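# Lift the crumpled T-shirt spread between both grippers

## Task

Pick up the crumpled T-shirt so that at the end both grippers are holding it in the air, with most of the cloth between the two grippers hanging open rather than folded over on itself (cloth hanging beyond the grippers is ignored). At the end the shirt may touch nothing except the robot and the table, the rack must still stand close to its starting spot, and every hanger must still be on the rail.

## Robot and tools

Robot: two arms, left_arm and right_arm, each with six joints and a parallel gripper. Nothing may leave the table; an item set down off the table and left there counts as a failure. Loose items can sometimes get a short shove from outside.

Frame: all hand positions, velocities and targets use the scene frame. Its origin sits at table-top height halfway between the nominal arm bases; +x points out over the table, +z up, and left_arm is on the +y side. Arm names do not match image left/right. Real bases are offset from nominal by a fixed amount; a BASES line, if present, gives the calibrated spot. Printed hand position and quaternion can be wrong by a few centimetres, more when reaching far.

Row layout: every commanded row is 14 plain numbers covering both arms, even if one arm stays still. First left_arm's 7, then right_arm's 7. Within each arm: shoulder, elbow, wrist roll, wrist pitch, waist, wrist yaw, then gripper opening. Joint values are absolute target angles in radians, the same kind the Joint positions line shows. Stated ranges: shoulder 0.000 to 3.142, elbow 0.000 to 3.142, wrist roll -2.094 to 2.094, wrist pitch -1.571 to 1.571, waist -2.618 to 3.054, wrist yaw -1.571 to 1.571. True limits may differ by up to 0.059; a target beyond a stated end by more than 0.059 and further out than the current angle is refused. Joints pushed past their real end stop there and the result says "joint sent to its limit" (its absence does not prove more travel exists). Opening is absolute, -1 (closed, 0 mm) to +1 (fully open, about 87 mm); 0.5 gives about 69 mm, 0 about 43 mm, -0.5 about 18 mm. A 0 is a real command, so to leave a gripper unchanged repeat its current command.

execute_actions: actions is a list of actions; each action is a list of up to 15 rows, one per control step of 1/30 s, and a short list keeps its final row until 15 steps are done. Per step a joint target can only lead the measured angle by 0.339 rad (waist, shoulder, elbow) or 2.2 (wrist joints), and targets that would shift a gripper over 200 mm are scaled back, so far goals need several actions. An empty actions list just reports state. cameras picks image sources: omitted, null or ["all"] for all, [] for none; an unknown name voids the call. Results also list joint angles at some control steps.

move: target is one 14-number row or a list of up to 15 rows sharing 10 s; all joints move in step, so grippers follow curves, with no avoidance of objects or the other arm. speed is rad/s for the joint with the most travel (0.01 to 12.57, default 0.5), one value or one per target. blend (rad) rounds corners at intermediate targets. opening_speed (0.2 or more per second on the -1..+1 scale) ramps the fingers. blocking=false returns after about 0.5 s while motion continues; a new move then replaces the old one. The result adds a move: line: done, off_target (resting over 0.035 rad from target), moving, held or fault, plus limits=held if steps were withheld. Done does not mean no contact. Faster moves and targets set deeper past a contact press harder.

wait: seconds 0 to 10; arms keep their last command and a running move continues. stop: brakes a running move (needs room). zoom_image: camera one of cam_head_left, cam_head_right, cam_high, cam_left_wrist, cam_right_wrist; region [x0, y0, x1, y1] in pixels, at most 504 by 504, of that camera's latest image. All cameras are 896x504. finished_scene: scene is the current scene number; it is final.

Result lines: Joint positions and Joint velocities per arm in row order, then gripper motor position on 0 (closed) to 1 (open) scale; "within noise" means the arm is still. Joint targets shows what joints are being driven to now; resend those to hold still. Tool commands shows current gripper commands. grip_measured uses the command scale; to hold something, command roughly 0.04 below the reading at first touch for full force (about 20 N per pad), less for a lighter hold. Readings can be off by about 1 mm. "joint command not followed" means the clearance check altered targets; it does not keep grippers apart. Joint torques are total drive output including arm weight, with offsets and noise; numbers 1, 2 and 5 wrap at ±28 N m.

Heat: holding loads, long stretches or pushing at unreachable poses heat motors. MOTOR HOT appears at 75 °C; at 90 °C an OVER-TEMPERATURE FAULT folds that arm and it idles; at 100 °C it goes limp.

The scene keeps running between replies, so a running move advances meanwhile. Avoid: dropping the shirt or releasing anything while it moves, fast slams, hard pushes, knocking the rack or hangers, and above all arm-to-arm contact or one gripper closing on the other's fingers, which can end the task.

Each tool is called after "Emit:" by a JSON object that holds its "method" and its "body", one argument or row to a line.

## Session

Emit:
{"method": "execute_actions", "body": {
  "actions": []
}}

Emit:
{"method": "zoom_image", "body": {
  "camera": "cam_head_left",
  "region": [250, 180, 560, 400]
}}

Emit:
{"method": "zoom_image", "body": {
  "camera": "cam_high",
  "region": [400, 250, 650, 460]
}}

Scene clock: 0.00 s.
left_arm: end_effector_position=(+0.3388, +0.3387, +0.3605) grip_measured=+0.966 end_effector_quat_wxyz=(+0.707, -0.007, +0.707, +0.007) | right_arm: end_effector_position=(+0.4061, -0.3072, +0.3606) grip_measured=+1.000 end_effector_quat_wxyz=(+0.707, +0.002, +0.707, -0.002)
Joint names: [shoulder, elbow, wrist roll, wrist pitch, waist, wrist yaw]
Joint positions: left_arm=[1.047 1.047 0 0 0 0 0.983] | right_arm=[1.047 1.047 0 0 0 0 1]
Joint velocities: within noise
Joint torques (N m): no reading
Heat: left arm: 35 °C; right arm: 36 °C.
Joint targets: left_arm=[1.046 1.052 0.000 -0.008 0.000 0.000] | right_arm=[1.045 1.055 0.000 -0.001 0.000 0.000]
Tool commands: left_gripper/opening=+1.0 right_gripper/opening=+1.0

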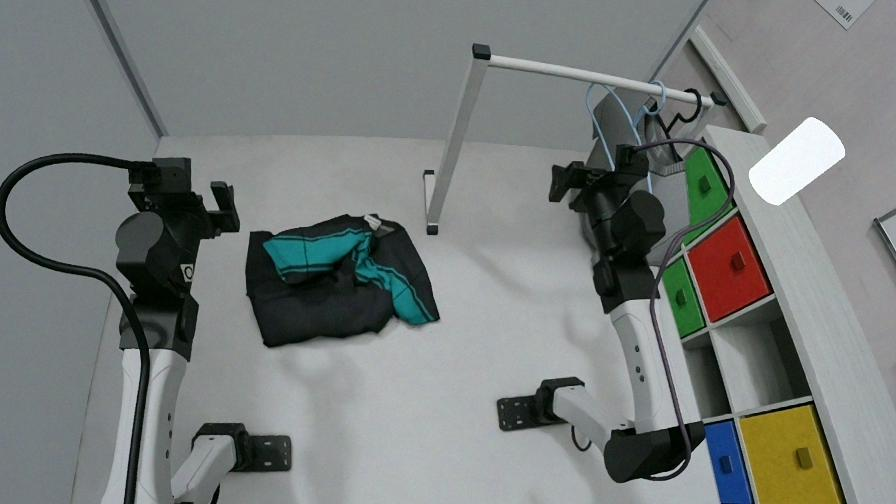

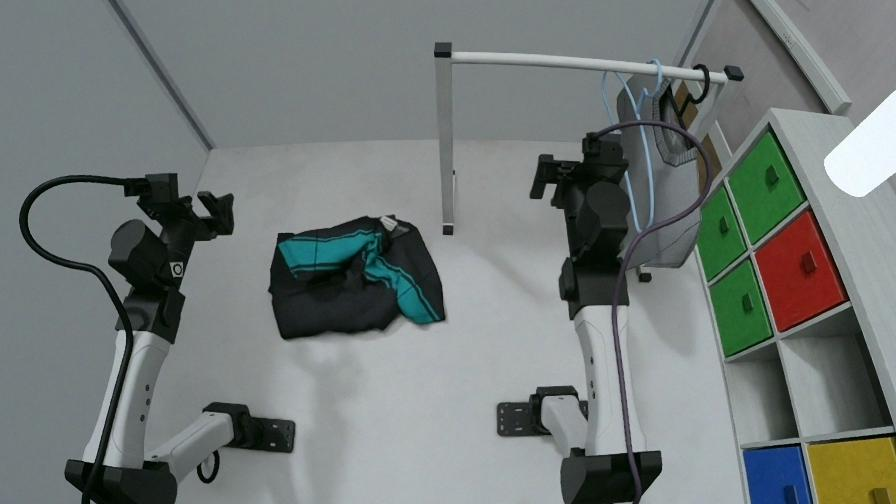

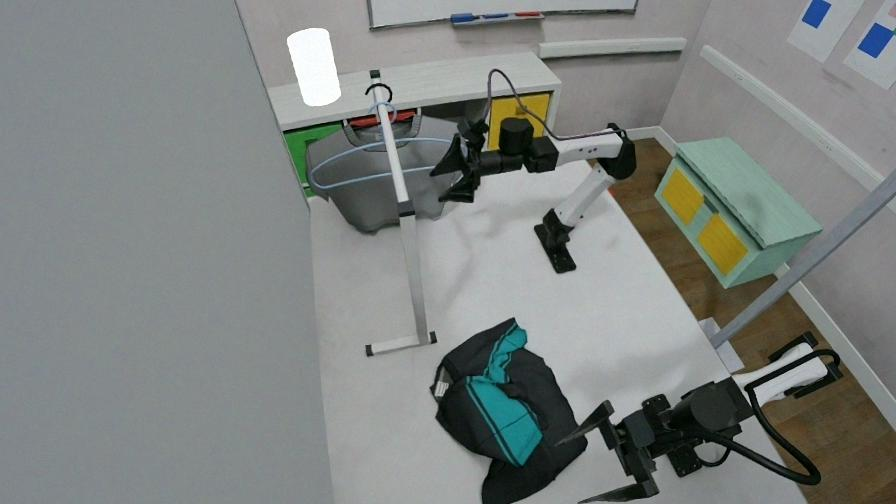

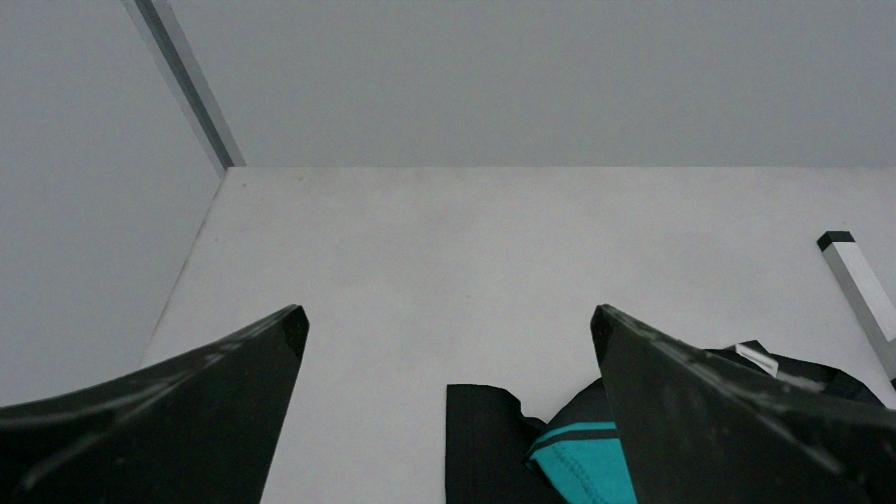

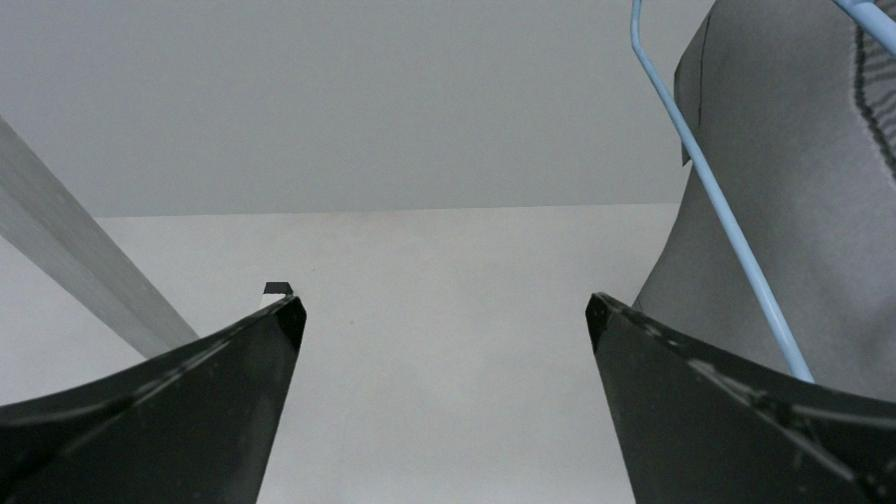

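Scaled by 1.626 from the camera's 896x504 image, which has a finer 1280x720 frame.

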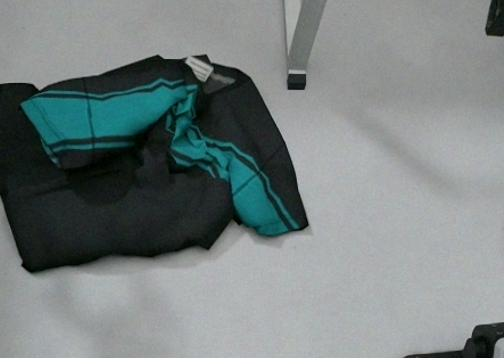

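Scaled by 2.016 from the camera's 896x504 image, which has a finer 1280x720 frame.

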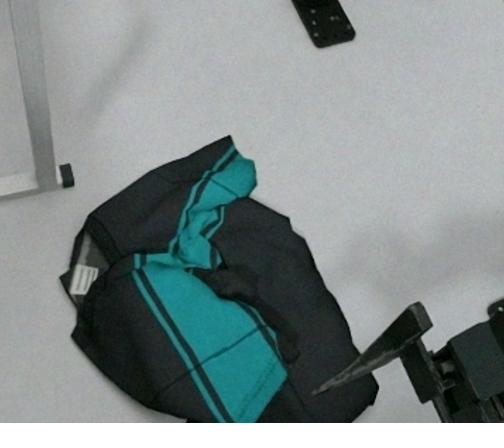

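Emit:
{"method": "move", "body": {
  "target": [1.515,1.59,0,-0.845,-0.357,0,1,1.047,1.1,0,-0.6,0.2,0,0.3],
  "speed": 0.8
}}

Emit:
{"method": "zoom_image", "body": {
  "camera": "cam_left_wrist",
  "region": [300, 0, 804, 504]
}}

Scene clock: 22.73 s.
left_arm: end_effector_position=(+0.3296, +0.2014, +0.2527) grip_measured=+0.966 end_effector_quat_wxyz=(+0.392, +0.153, +0.905, -0.066) | right_arm: end_effector_position=(+0.3388, -0.2452, +0.2416) grip_measured=+0.300 end_effector_quat_wxyz=(+0.483, -0.082, +0.871, +0.045)
Joint names: [shoulder, elbow, wrist roll, wrist pitch, waist, wrist yaw]
Joint positions: left_arm=[1.5 1.57 0 -0.824 -0.354 0 0.983] | right_arm=[1.047 1.075 0 -0.587 0.193 0 0.65]
Joint velocities: within noise
Joint torques (N m): left_arm=[-4.53 8.08 0.07 1.57 -0.14 -0.03] | right_arm=[-2.02 8.4 -0.03 1.71 0.31 -0.02]
Heat: left arm: 37 °C; right arm: 36 °C.
Joint targets: left_arm=[1.515 1.590 0.000 -0.845 -0.357 0.000] | right_arm=[1.047 1.100 0.000 -0.600 0.200 0.000]
move: done

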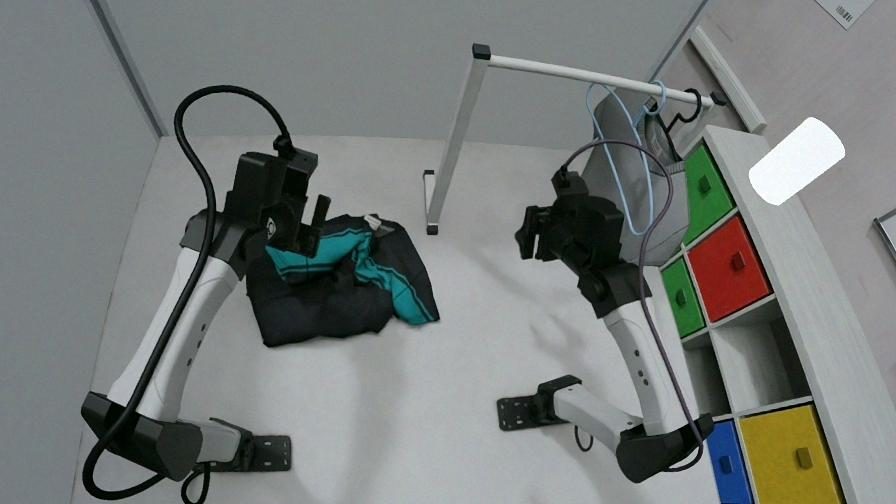

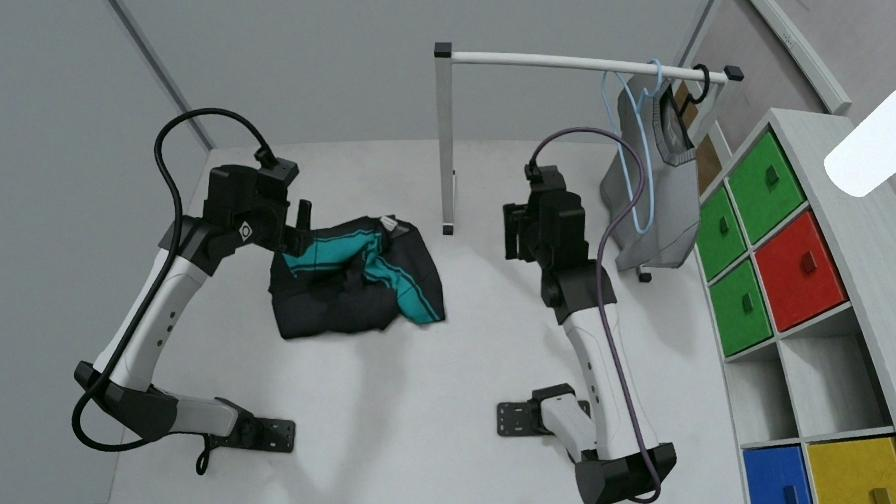

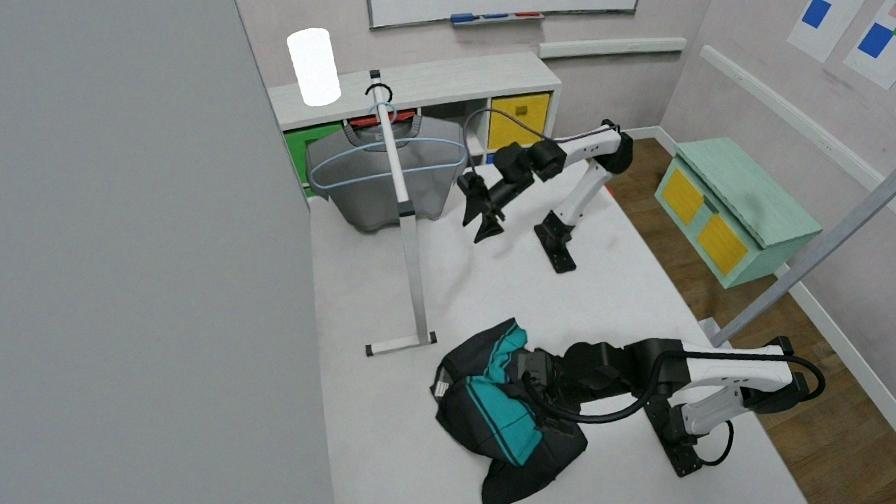

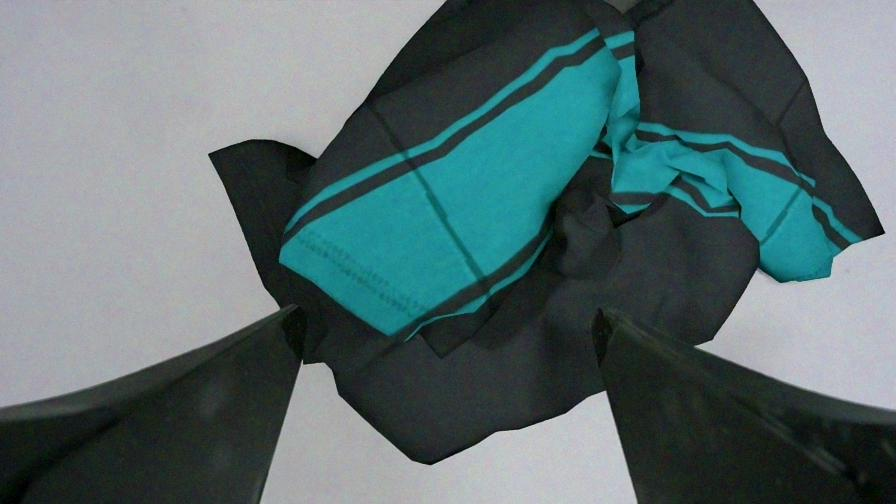

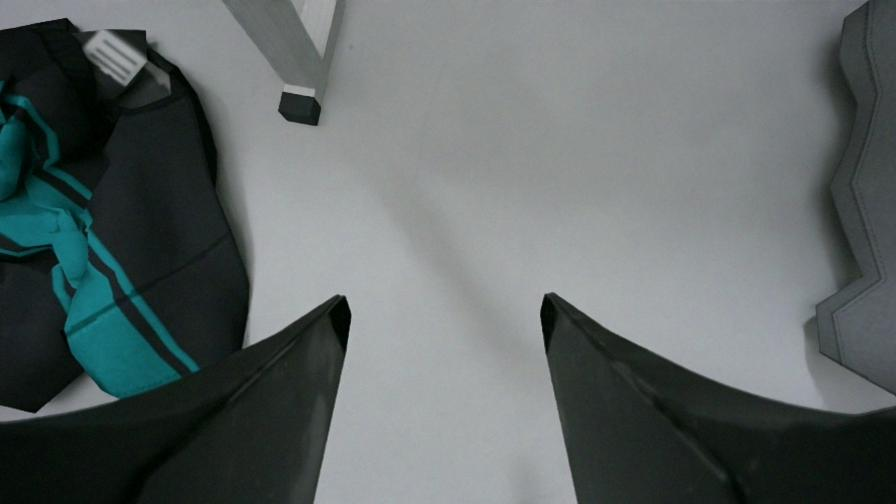

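Scaled by 1.000.

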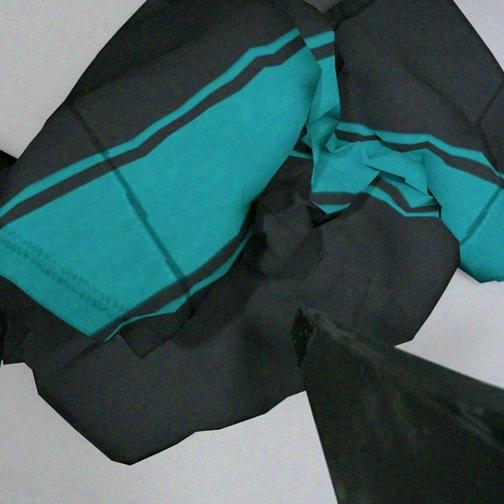

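Emit:
{"method": "move", "body": {
  "target": [1.3,1.45,0,-0.845,0.1,0,0.3,1.464,1.093,0,-0.729,0.708,0,0.3],
  "speed": 0.7
}}

Scene clock: 65.00 s.
left_arm: end_effector_position=(+0.3086, +0.3720, +0.2753) grip_measured=+0.300 end_effector_quat_wxyz=(+0.431, -0.052, +0.901, +0.025) | right_arm: end_effector_position=(+0.2681, -0.1000, +0.1005) grip_measured=+0.300 end_effector_quat_wxyz=(+0.222, -0.332, +0.913, +0.080)
Joint names: [shoulder, elbow, wrist roll, wrist pitch, waist, wrist yaw]
Joint positions: left_arm=[1.314 1.462 0 -0.827 0.096 0.001 0.65] | right_arm=[1.463 1.085 0 -0.716 0.705 0.002 0.65]
Joint velocities: within noise
Joint torques (N m): left_arm=[-5.2 5.53 0.07 1.68 0.46 -0.04] | right_arm=[-5.23 6.9 -0.07 1.05 0.06 -0.04]
Heat: left arm: 42 °C; right arm: 36 °C.
Joint targets: left_arm=[1.300 1.450 0.000 -0.845 0.100 0.000] | right_arm=[1.464 1.093 0.000 -0.729 0.708 0.000]
move: done

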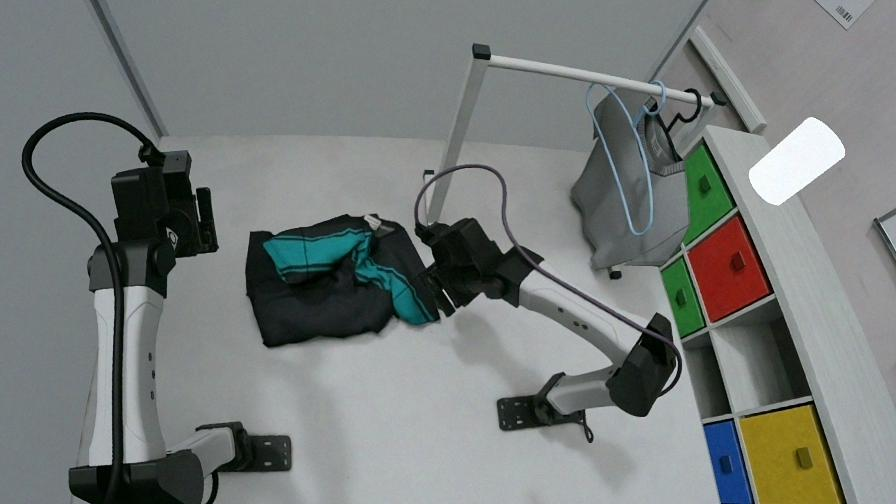

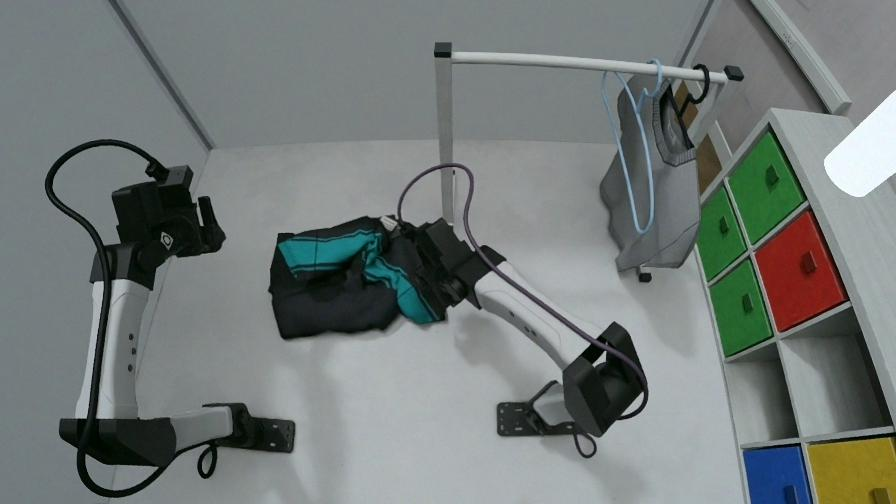

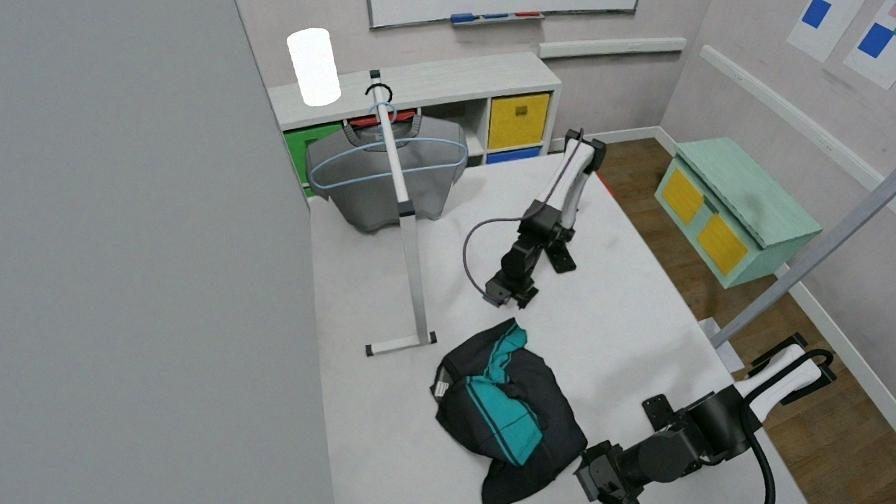

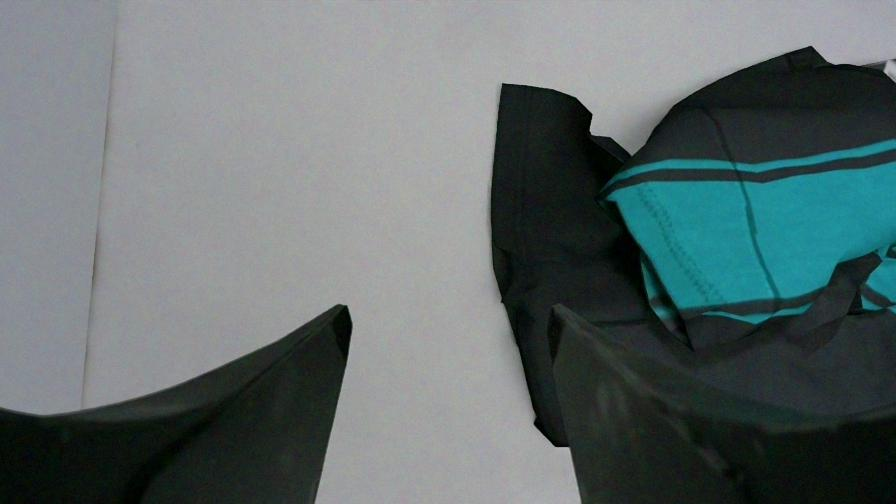

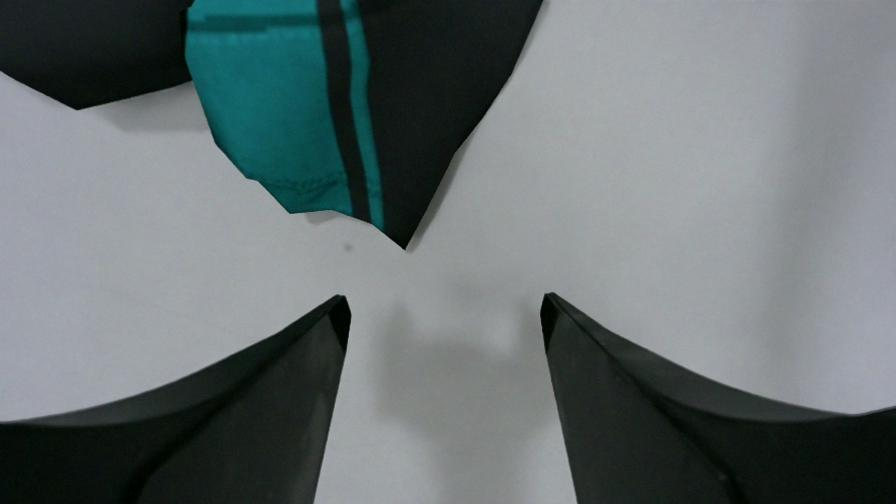

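Emit:
{"method": "move", "body": {
  "target": [
    [1.3,1.45,0,-0.845,0.1,0,0.3,1.611,1.031,0,-0.52,0.757,0,0.4],
    [1.3,1.45,0,-0.845,0.1,0,0.3,1.658,0.954,0,-0.396,0.757,0,0.4]
  ],
  "speed": [0.4,0.15],
  "cameras": ["cam_right_wrist"]
}}

Scene clock: 92.00 s.
left_arm: end_effector_position=(+0.3086, +0.3720, +0.2753) grip_measured=+0.300 end_effector_quat_wxyz=(+0.431, -0.052, +0.901, +0.025) | right_arm: end_effector_position=(+0.2773, -0.0717, +0.0259) grip_measured=+0.400 end_effector_quat_wxyz=(+0.218, -0.353, +0.906, +0.084)
Joint names: [shoulder, elbow, wrist roll, wrist pitch, waist, wrist yaw]
Joint positions: left_arm=[1.314 1.462 0 -0.827 0.096 0.001 0.65] | right_arm=[1.65 0.96 0 -0.409 0.75 0.002 0.7]
Joint velocities: within noise
Joint torques (N m): left_arm=[-5.19 5.53 0.07 1.68 0.47 -0.04] | right_arm=[-5.57 5.34 -0.04 1.33 0.2 -0.04]
Heat: left arm: 40 °C; right arm: 36 °C.
Joint targets: left_arm=[1.300 1.450 0.000 -0.845 0.100 0.000] | right_arm=[1.658 0.954 0.000 -0.396 0.757 0.000]
move: done
Images, in order (width x height): cam_right_wrist 896x504.

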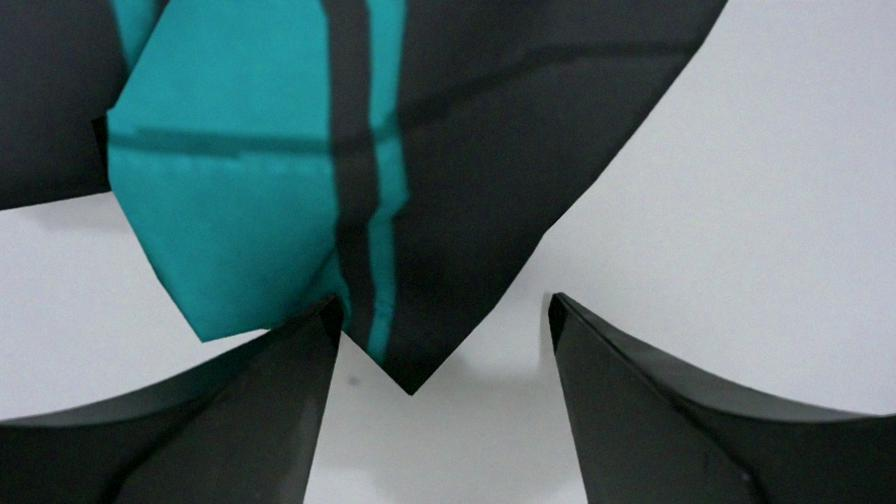

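Emit:
{"method": "move", "body": {
  "target": [
    [1.3,1.45,0,-0.845,0.1,0,0.3,1.675,0.926,0,-0.352,0.757,0,0.4],
    [1.3,1.45,0,-0.845,0.1,0,0.3,1.675,0.926,0,-0.352,0.757,0,-1]
  ],
  "speed": 0.12,
  "opening_speed": 0.7,
  "cameras": ["cam_right_wrist"]
}}

Scene clock: 102.70 s.
left_arm: end_effector_position=(+0.3086, +0.3720, +0.2753) grip_measured=+0.300 end_effector_quat_wxyz=(+0.431, -0.052, +0.901, +0.025) | right_arm: end_effector_position=(+0.2785, -0.0705, +0.0170) grip_measured=-0.946 end_effector_quat_wxyz=(+0.223, -0.353, +0.905, +0.086)
Joint names: [shoulder, elbow, wrist roll, wrist pitch, waist, wrist yaw]
Joint positions: left_arm=[1.314 1.462 0 -0.827 0.096 0.001 0.65] | right_arm=[1.665 0.934 0 -0.357 0.75 0.002 0.027]
Joint velocities: within noise
Joint torques (N m): left_arm=[-5.2 5.53 0.07 1.68 0.47 -0.04] | right_arm=[-5.56 5.15 -0.07 1.24 0.27 -0.03]
Heat: left arm: 40 °C; right arm: 36 °C.
Joint targets: left_arm=[1.300 1.450 0.000 -0.845 0.100 0.000] | right_arm=[1.675 0.926 0.000 -0.352 0.757 0.000]
move: done
Images, in order (width x height): cam_right_wrist 896x504.

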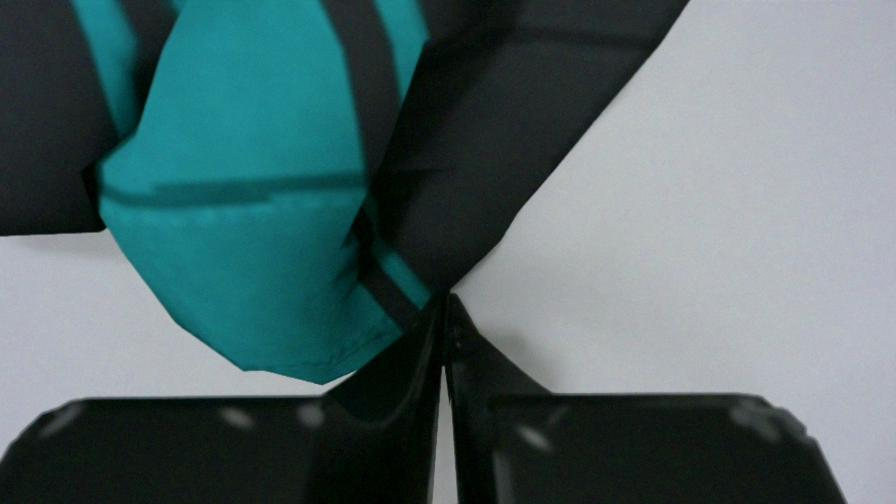

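Emit:
{"method": "move", "body": {
  "target": [1.3,1.45,0,-0.845,0.1,0,0.3,1.499,1.323,0,-0.924,0.721,0,-1],
  "speed": 0.4
}}

Scene clock: 114.03 s.
left_arm: end_effector_position=(+0.3086, +0.3720, +0.2753) grip_measured=+0.300 end_effector_quat_wxyz=(+0.431, -0.052, +0.901, +0.025) | right_arm: end_effector_position=(+0.2699, -0.0880, +0.1423) grip_measured=-0.946 end_effector_quat_wxyz=(+0.209, -0.345, +0.912, +0.078)
Joint names: [shoulder, elbow, wrist roll, wrist pitch, waist, wrist yaw]
Joint positions: left_arm=[1.314 1.462 0 -0.827 0.096 0.001 0.65] | right_arm=[1.513 1.304 0 -0.911 0.729 0.002 0.027]
Joint velocities: within noise
Joint torques (N m): left_arm=[-5.19 5.53 0.07 1.68 0.46 -0.04] | right_arm=[-7.02 7.73 -0.06 1.01 -0.91 -0.06]
Heat: left arm: 39 °C; right arm: 37 °C.
Joint targets: left_arm=[1.300 1.450 0.000 -0.845 0.100 0.000] | right_arm=[1.499 1.323 0.000 -0.924 0.721 0.000]
move: done

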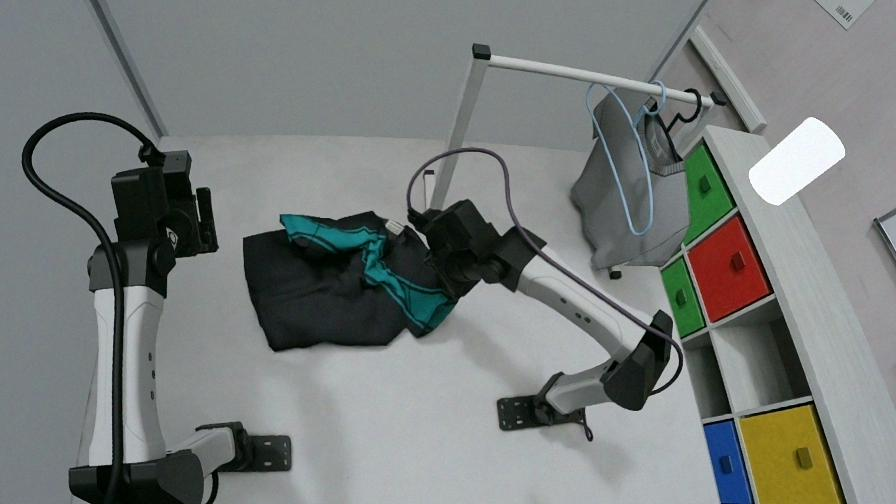

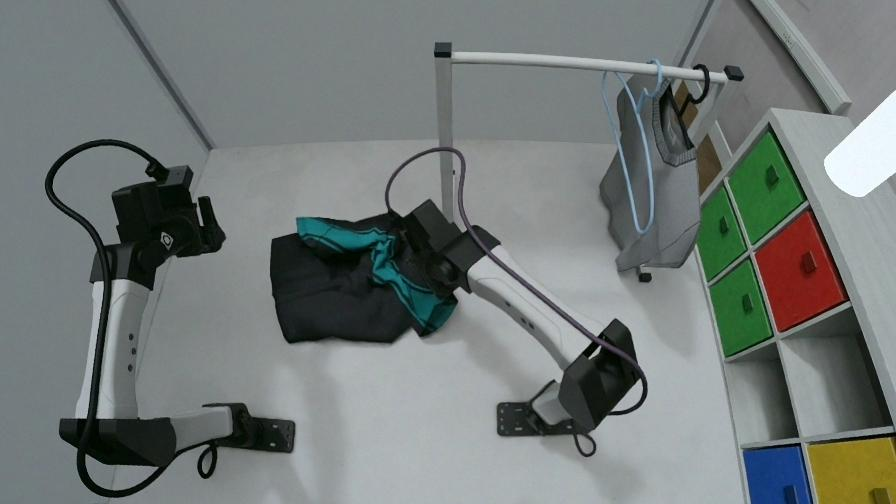

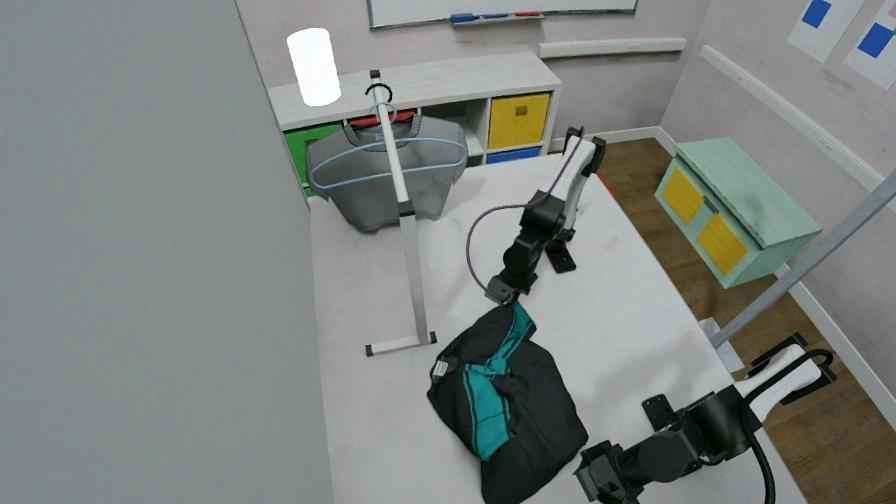

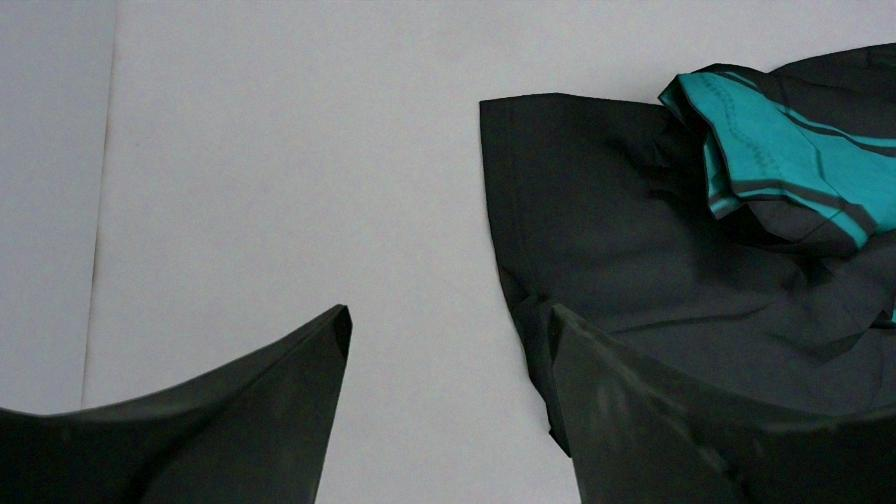

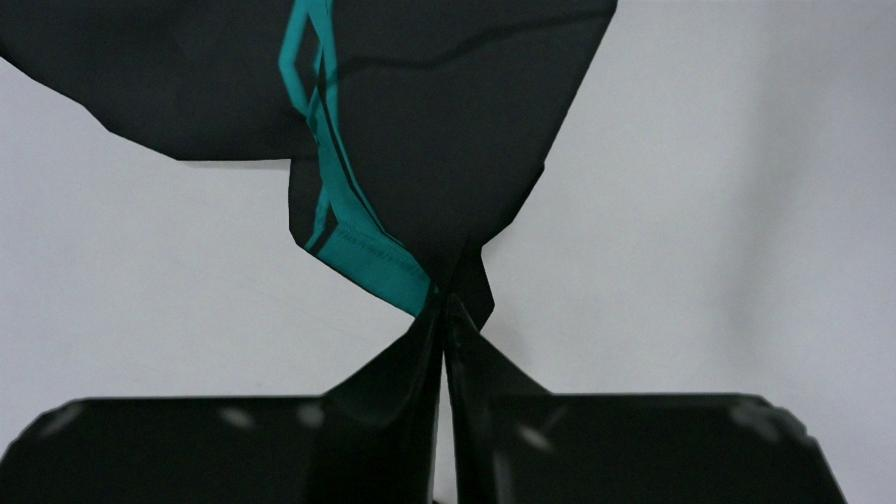

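Emit:
{"method": "move", "body": {
  "target": [
    [2.0,2.0,0,-0.7,0.05,0,0.4,1.499,1.323,0,-0.924,0.721,0,-1],
    [2.253,2.015,0,-0.712,-0.255,0,0.4,1.499,1.323,0,-0.924,0.721,0,-1]
  ],
  "speed": 0.7,
  "blend": 0.1
}}

Emit:
{"method": "zoom_image", "body": {
  "camera": "cam_left_wrist",
  "region": [250, 100, 650, 400]
}}

Scene clock: 159.23 s.
left_arm: end_effector_position=(+0.4884, +0.2024, +0.0921) grip_measured=+0.400 end_effector_quat_wxyz=(+0.303, +0.113, +0.946, -0.036) | right_arm: end_effector_position=(+0.2698, -0.0881, +0.1422) grip_measured=-0.946 end_effector_quat_wxyz=(+0.209, -0.345, +0.912, +0.078)
Joint names: [shoulder, elbow, wrist roll, wrist pitch, waist, wrist yaw]
Joint positions: left_arm=[2.241 1.997 0 -0.707 -0.257 0.001 0.7] | right_arm=[1.513 1.304 0 -0.912 0.729 0.002 0.027]
Joint velocities: within noise
Joint torques (N m): left_arm=[-10.24 7.97 0.07 1.45 0.36 -0.04] | right_arm=[-6.97 7.66 -0.05 1.1 -0.91 -0.05]
Heat: left arm: 39 °C; right arm: 38 °C.
Joint targets: left_arm=[2.253 2.015 0.000 -0.712 -0.255 0.000] | right_arm=[1.499 1.323 0.000 -0.924 0.721 0.000]
move: done

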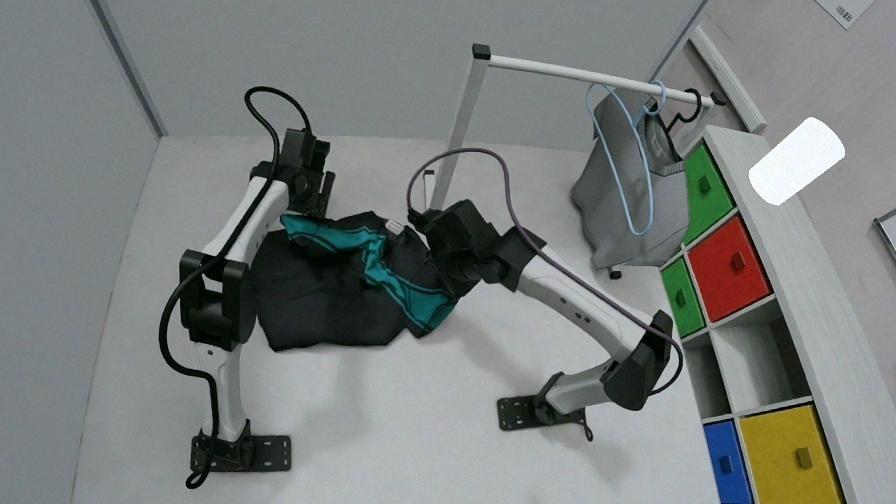

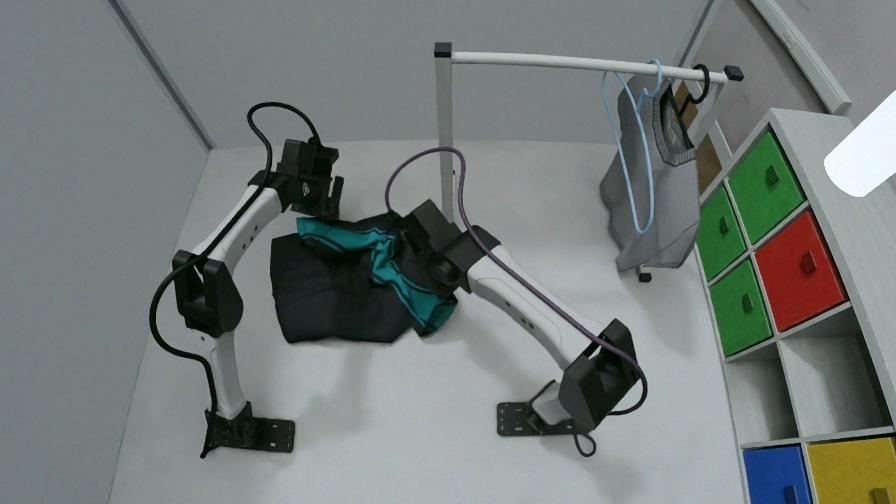

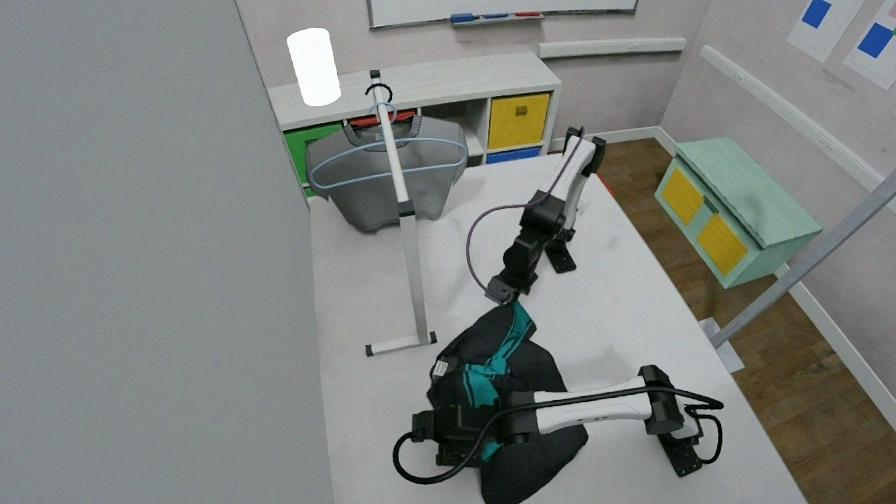

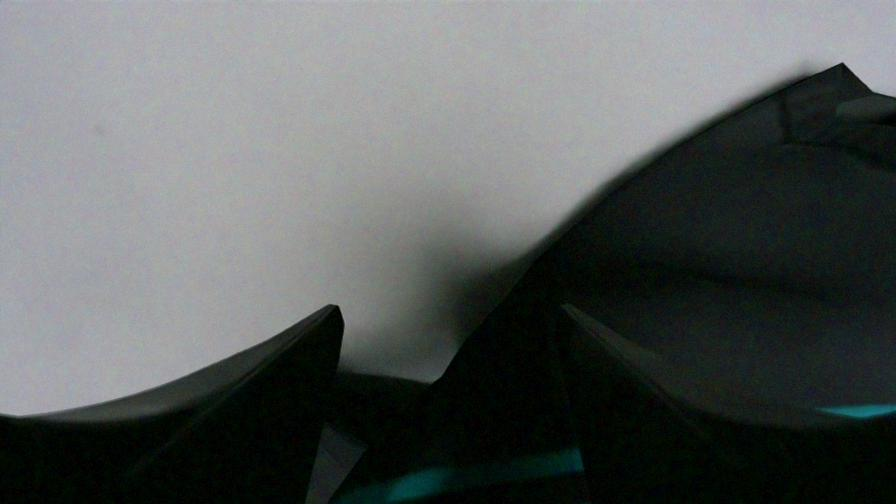

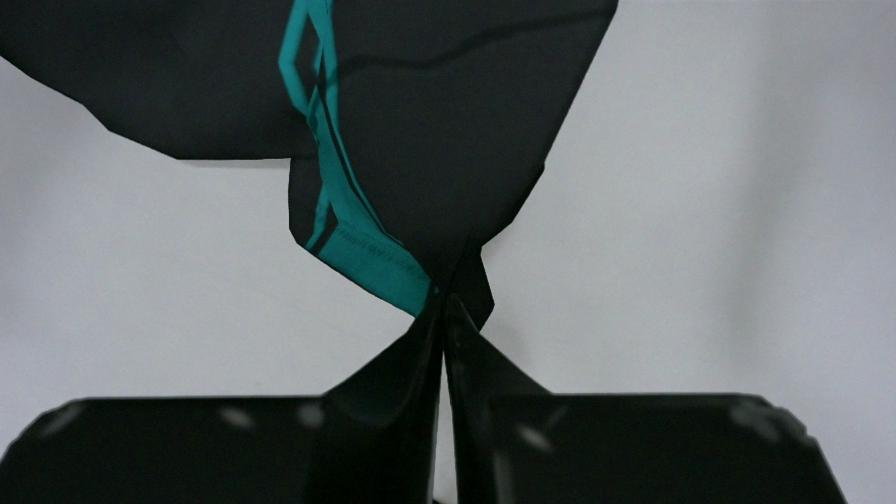

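Scaled by 1.260 from the camera's 896x504 image, which has a finer 1280x720 frame.

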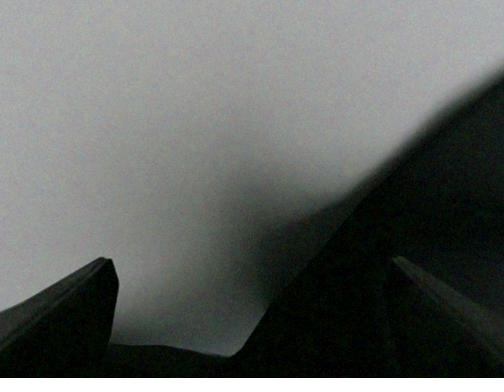

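Emit:
{"method": "move", "body": {
  "target": [2.035,1.912,0,-0.8265,-0.25,0,0.4,1.499,1.323,0,-0.924,0.721,0,-1],
  "speed": 0.5,
  "cameras": ["cam_left_wrist"]
}}

Emit:
{"method": "zoom_image", "body": {
  "camera": "cam_left_wrist",
  "region": [250, 100, 700, 480]
}}

Scene clock: 175.77 s.
left_arm: end_effector_position=(+0.4493, +0.2119, +0.1500) grip_measured=+0.400 end_effector_quat_wxyz=(+0.310, +0.112, +0.943, -0.037) | right_arm: end_effector_position=(+0.2697, -0.0882, +0.1422) grip_measured=-0.946 end_effector_quat_wxyz=(+0.209, -0.345, +0.912, +0.078)
Joint names: [shoulder, elbow, wrist roll, wrist pitch, waist, wrist yaw]
Joint positions: left_arm=[2.051 1.921 0 -0.806 -0.257 0.001 0.7] | right_arm=[1.513 1.304 0 -0.912 0.729 0.002 0.027]
Joint velocities: within noise
Joint torques (N m): left_arm=[-11.08 5.85 0.07 1.32 0.8 -0.04] | right_arm=[-6.9 7.6 -0.07 1.03 -1.03 -0.05]
Heat: left arm: 43 °C; right arm: 38 °C.
Joint targets: left_arm=[2.035 1.912 0.000 -0.826 -0.250 0.000] | right_arm=[1.499 1.323 0.000 -0.924 0.721 0.000]
move: done
Images, in order (width x height): cam_left_wrist 896x504.

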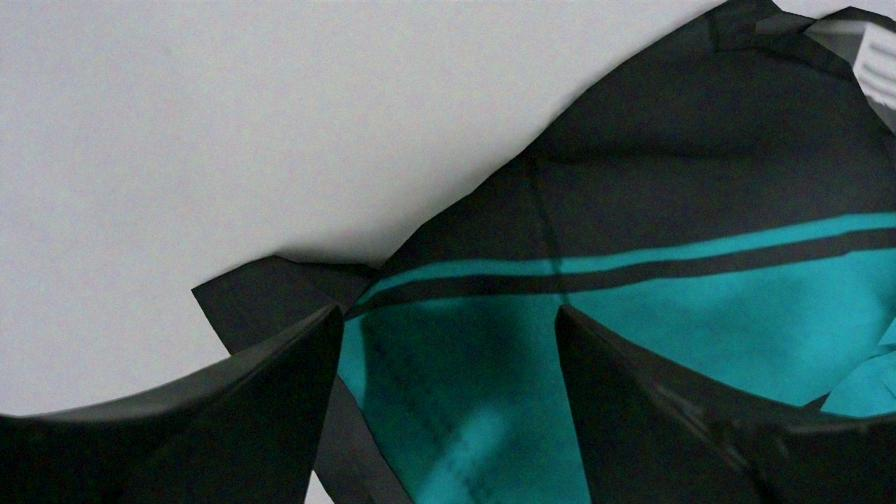

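Scaled by 1.120 from the camera's 896x504 image, which has a finer 1280x720 frame.

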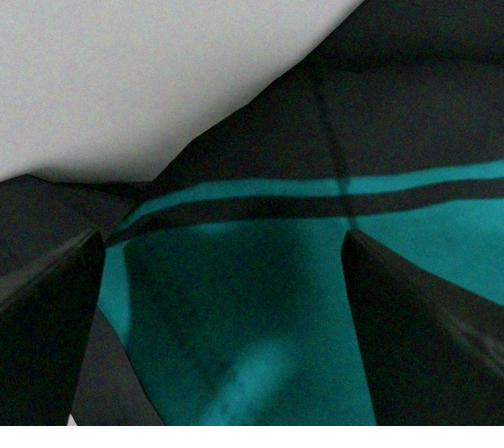

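Emit:
{"method": "move", "body": {
  "target": [
    [2.1226,1.687,0,-0.514,-0.23,0,0.4,1.499,1.323,0,-0.924,0.721,0,-1],
    [2.152,1.611,0,-0.409,-0.23,0,0.4,1.499,1.323,0,-0.924,0.721,0,-1]
  ],
  "speed": [0.4,0.12],
  "cameras": ["cam_left_wrist"]
}}

Emit:
{"method": "zoom_image", "body": {
  "camera": "cam_left_wrist",
  "region": [200, 100, 700, 500]
}}

Scene clock: 201.10 s.
left_arm: end_effector_position=(+0.4676, +0.2191, +0.0525) grip_measured=+0.400 end_effector_quat_wxyz=(+0.325, +0.102, +0.940, -0.035) | right_arm: end_effector_position=(+0.2697, -0.0882, +0.1422) grip_measured=-0.946 end_effector_quat_wxyz=(+0.209, -0.345, +0.912, +0.078)
Joint names: [shoulder, elbow, wrist roll, wrist pitch, waist, wrist yaw]
Joint positions: left_arm=[2.121 1.624 0 -0.408 -0.235 0.001 0.7] | right_arm=[1.513 1.304 0 -0.912 0.729 0.002 0.027]
Joint velocities: within noise
Joint torques (N m): left_arm=[-7.88 5.44 0.07 1.54 0.61 -0.04] | right_arm=[-6.95 7.8 -0.08 1 -0.87 0]
Heat: left arm: 49 °C; right arm: 39 °C.
Joint targets: left_arm=[2.152 1.611 0.000 -0.409 -0.230 0.000] | right_arm=[1.499 1.323 0.000 -0.924 0.721 0.000]
move: done
Images, in order (width x height): cam_left_wrist 896x504.

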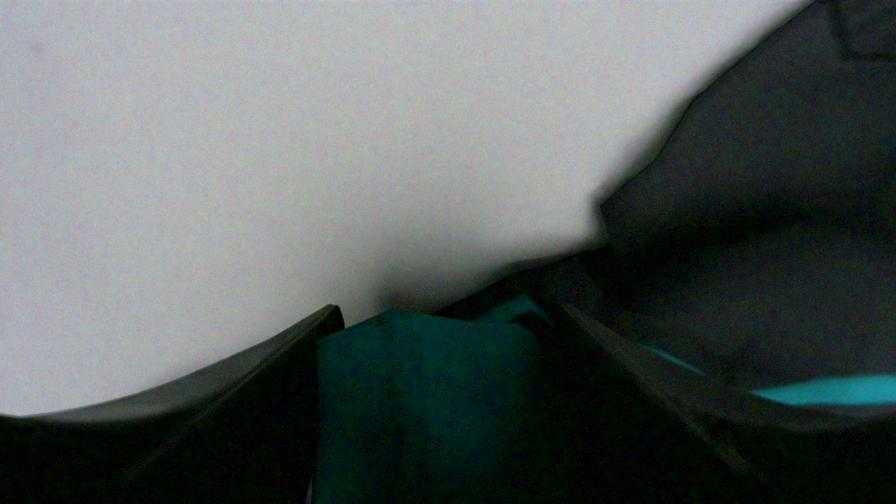

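Scaled by 1.008 from the camera's 896x504 image, which has a finer 1280x720 frame.

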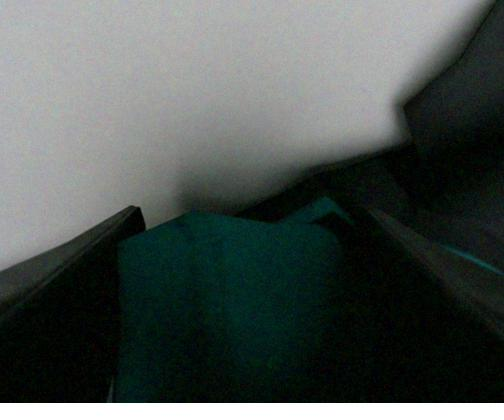

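Emit:
{"method": "move", "body": {
  "target": [2.152,1.611,0,-0.409,-0.23,0,-1,1.499,1.323,0,-0.924,0.721,0,-1],
  "speed": 0.12,
  "opening_speed": 0.7,
  "cameras": ["cam_left_wrist"]
}}

Emit:
{"method": "zoom_image", "body": {
  "camera": "cam_left_wrist",
  "region": [250, 100, 700, 400]
}}

Scene clock: 216.07 s.
left_arm: end_effector_position=(+0.4682, +0.2190, +0.0528) grip_measured=-0.912 end_effector_quat_wxyz=(+0.326, +0.102, +0.939, -0.036) | right_arm: end_effector_position=(+0.2697, -0.0882, +0.1422) grip_measured=-0.946 end_effector_quat_wxyz=(+0.209, -0.345, +0.912, +0.078)
Joint names: [shoulder, elbow, wrist roll, wrist pitch, waist, wrist yaw]
Joint positions: left_arm=[2.121 1.624 0 -0.406 -0.235 0.001 0.044] | right_arm=[1.513 1.304 0 -0.912 0.729 0.002 0.027]
Joint velocities: within noise
Joint torques (N m): left_arm=[-7.88 5.44 0.07 1.55 0.61 -0.04] | right_arm=[-7.06 7.58 -0.06 1.04 -0.9 0.01]
Heat: left arm: 45 °C; right arm: 39 °C.
Joint targets: left_arm=[2.152 1.611 0.000 -0.409 -0.230 0.000] | right_arm=[1.499 1.323 0.000 -0.924 0.721 0.000]
move: done
Images, in order (width x height): cam_left_wrist 896x504.

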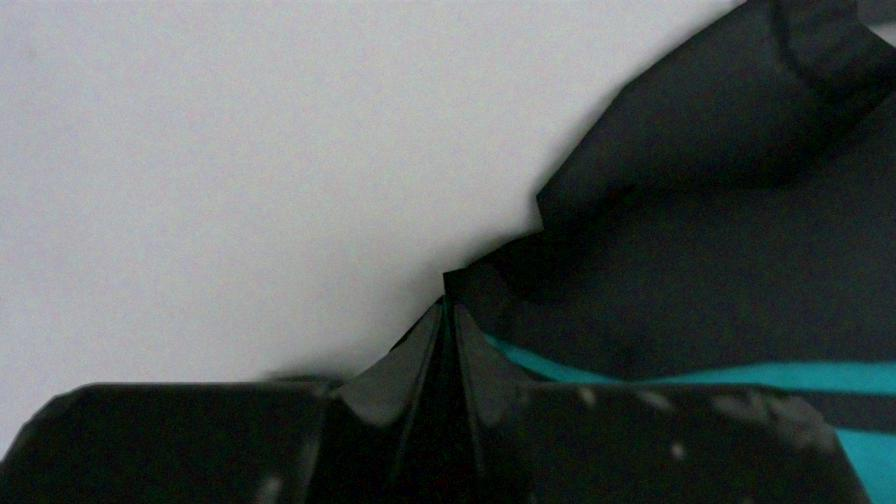

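Scaled by 1.120 from the camera's 896x504 image, which has a finer 1280x720 frame.

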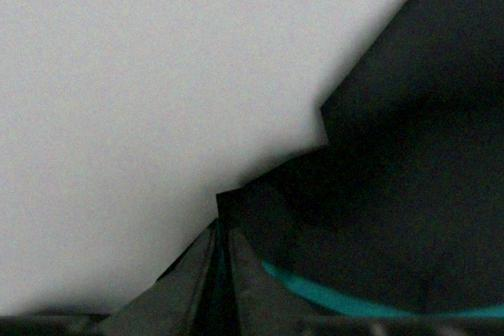

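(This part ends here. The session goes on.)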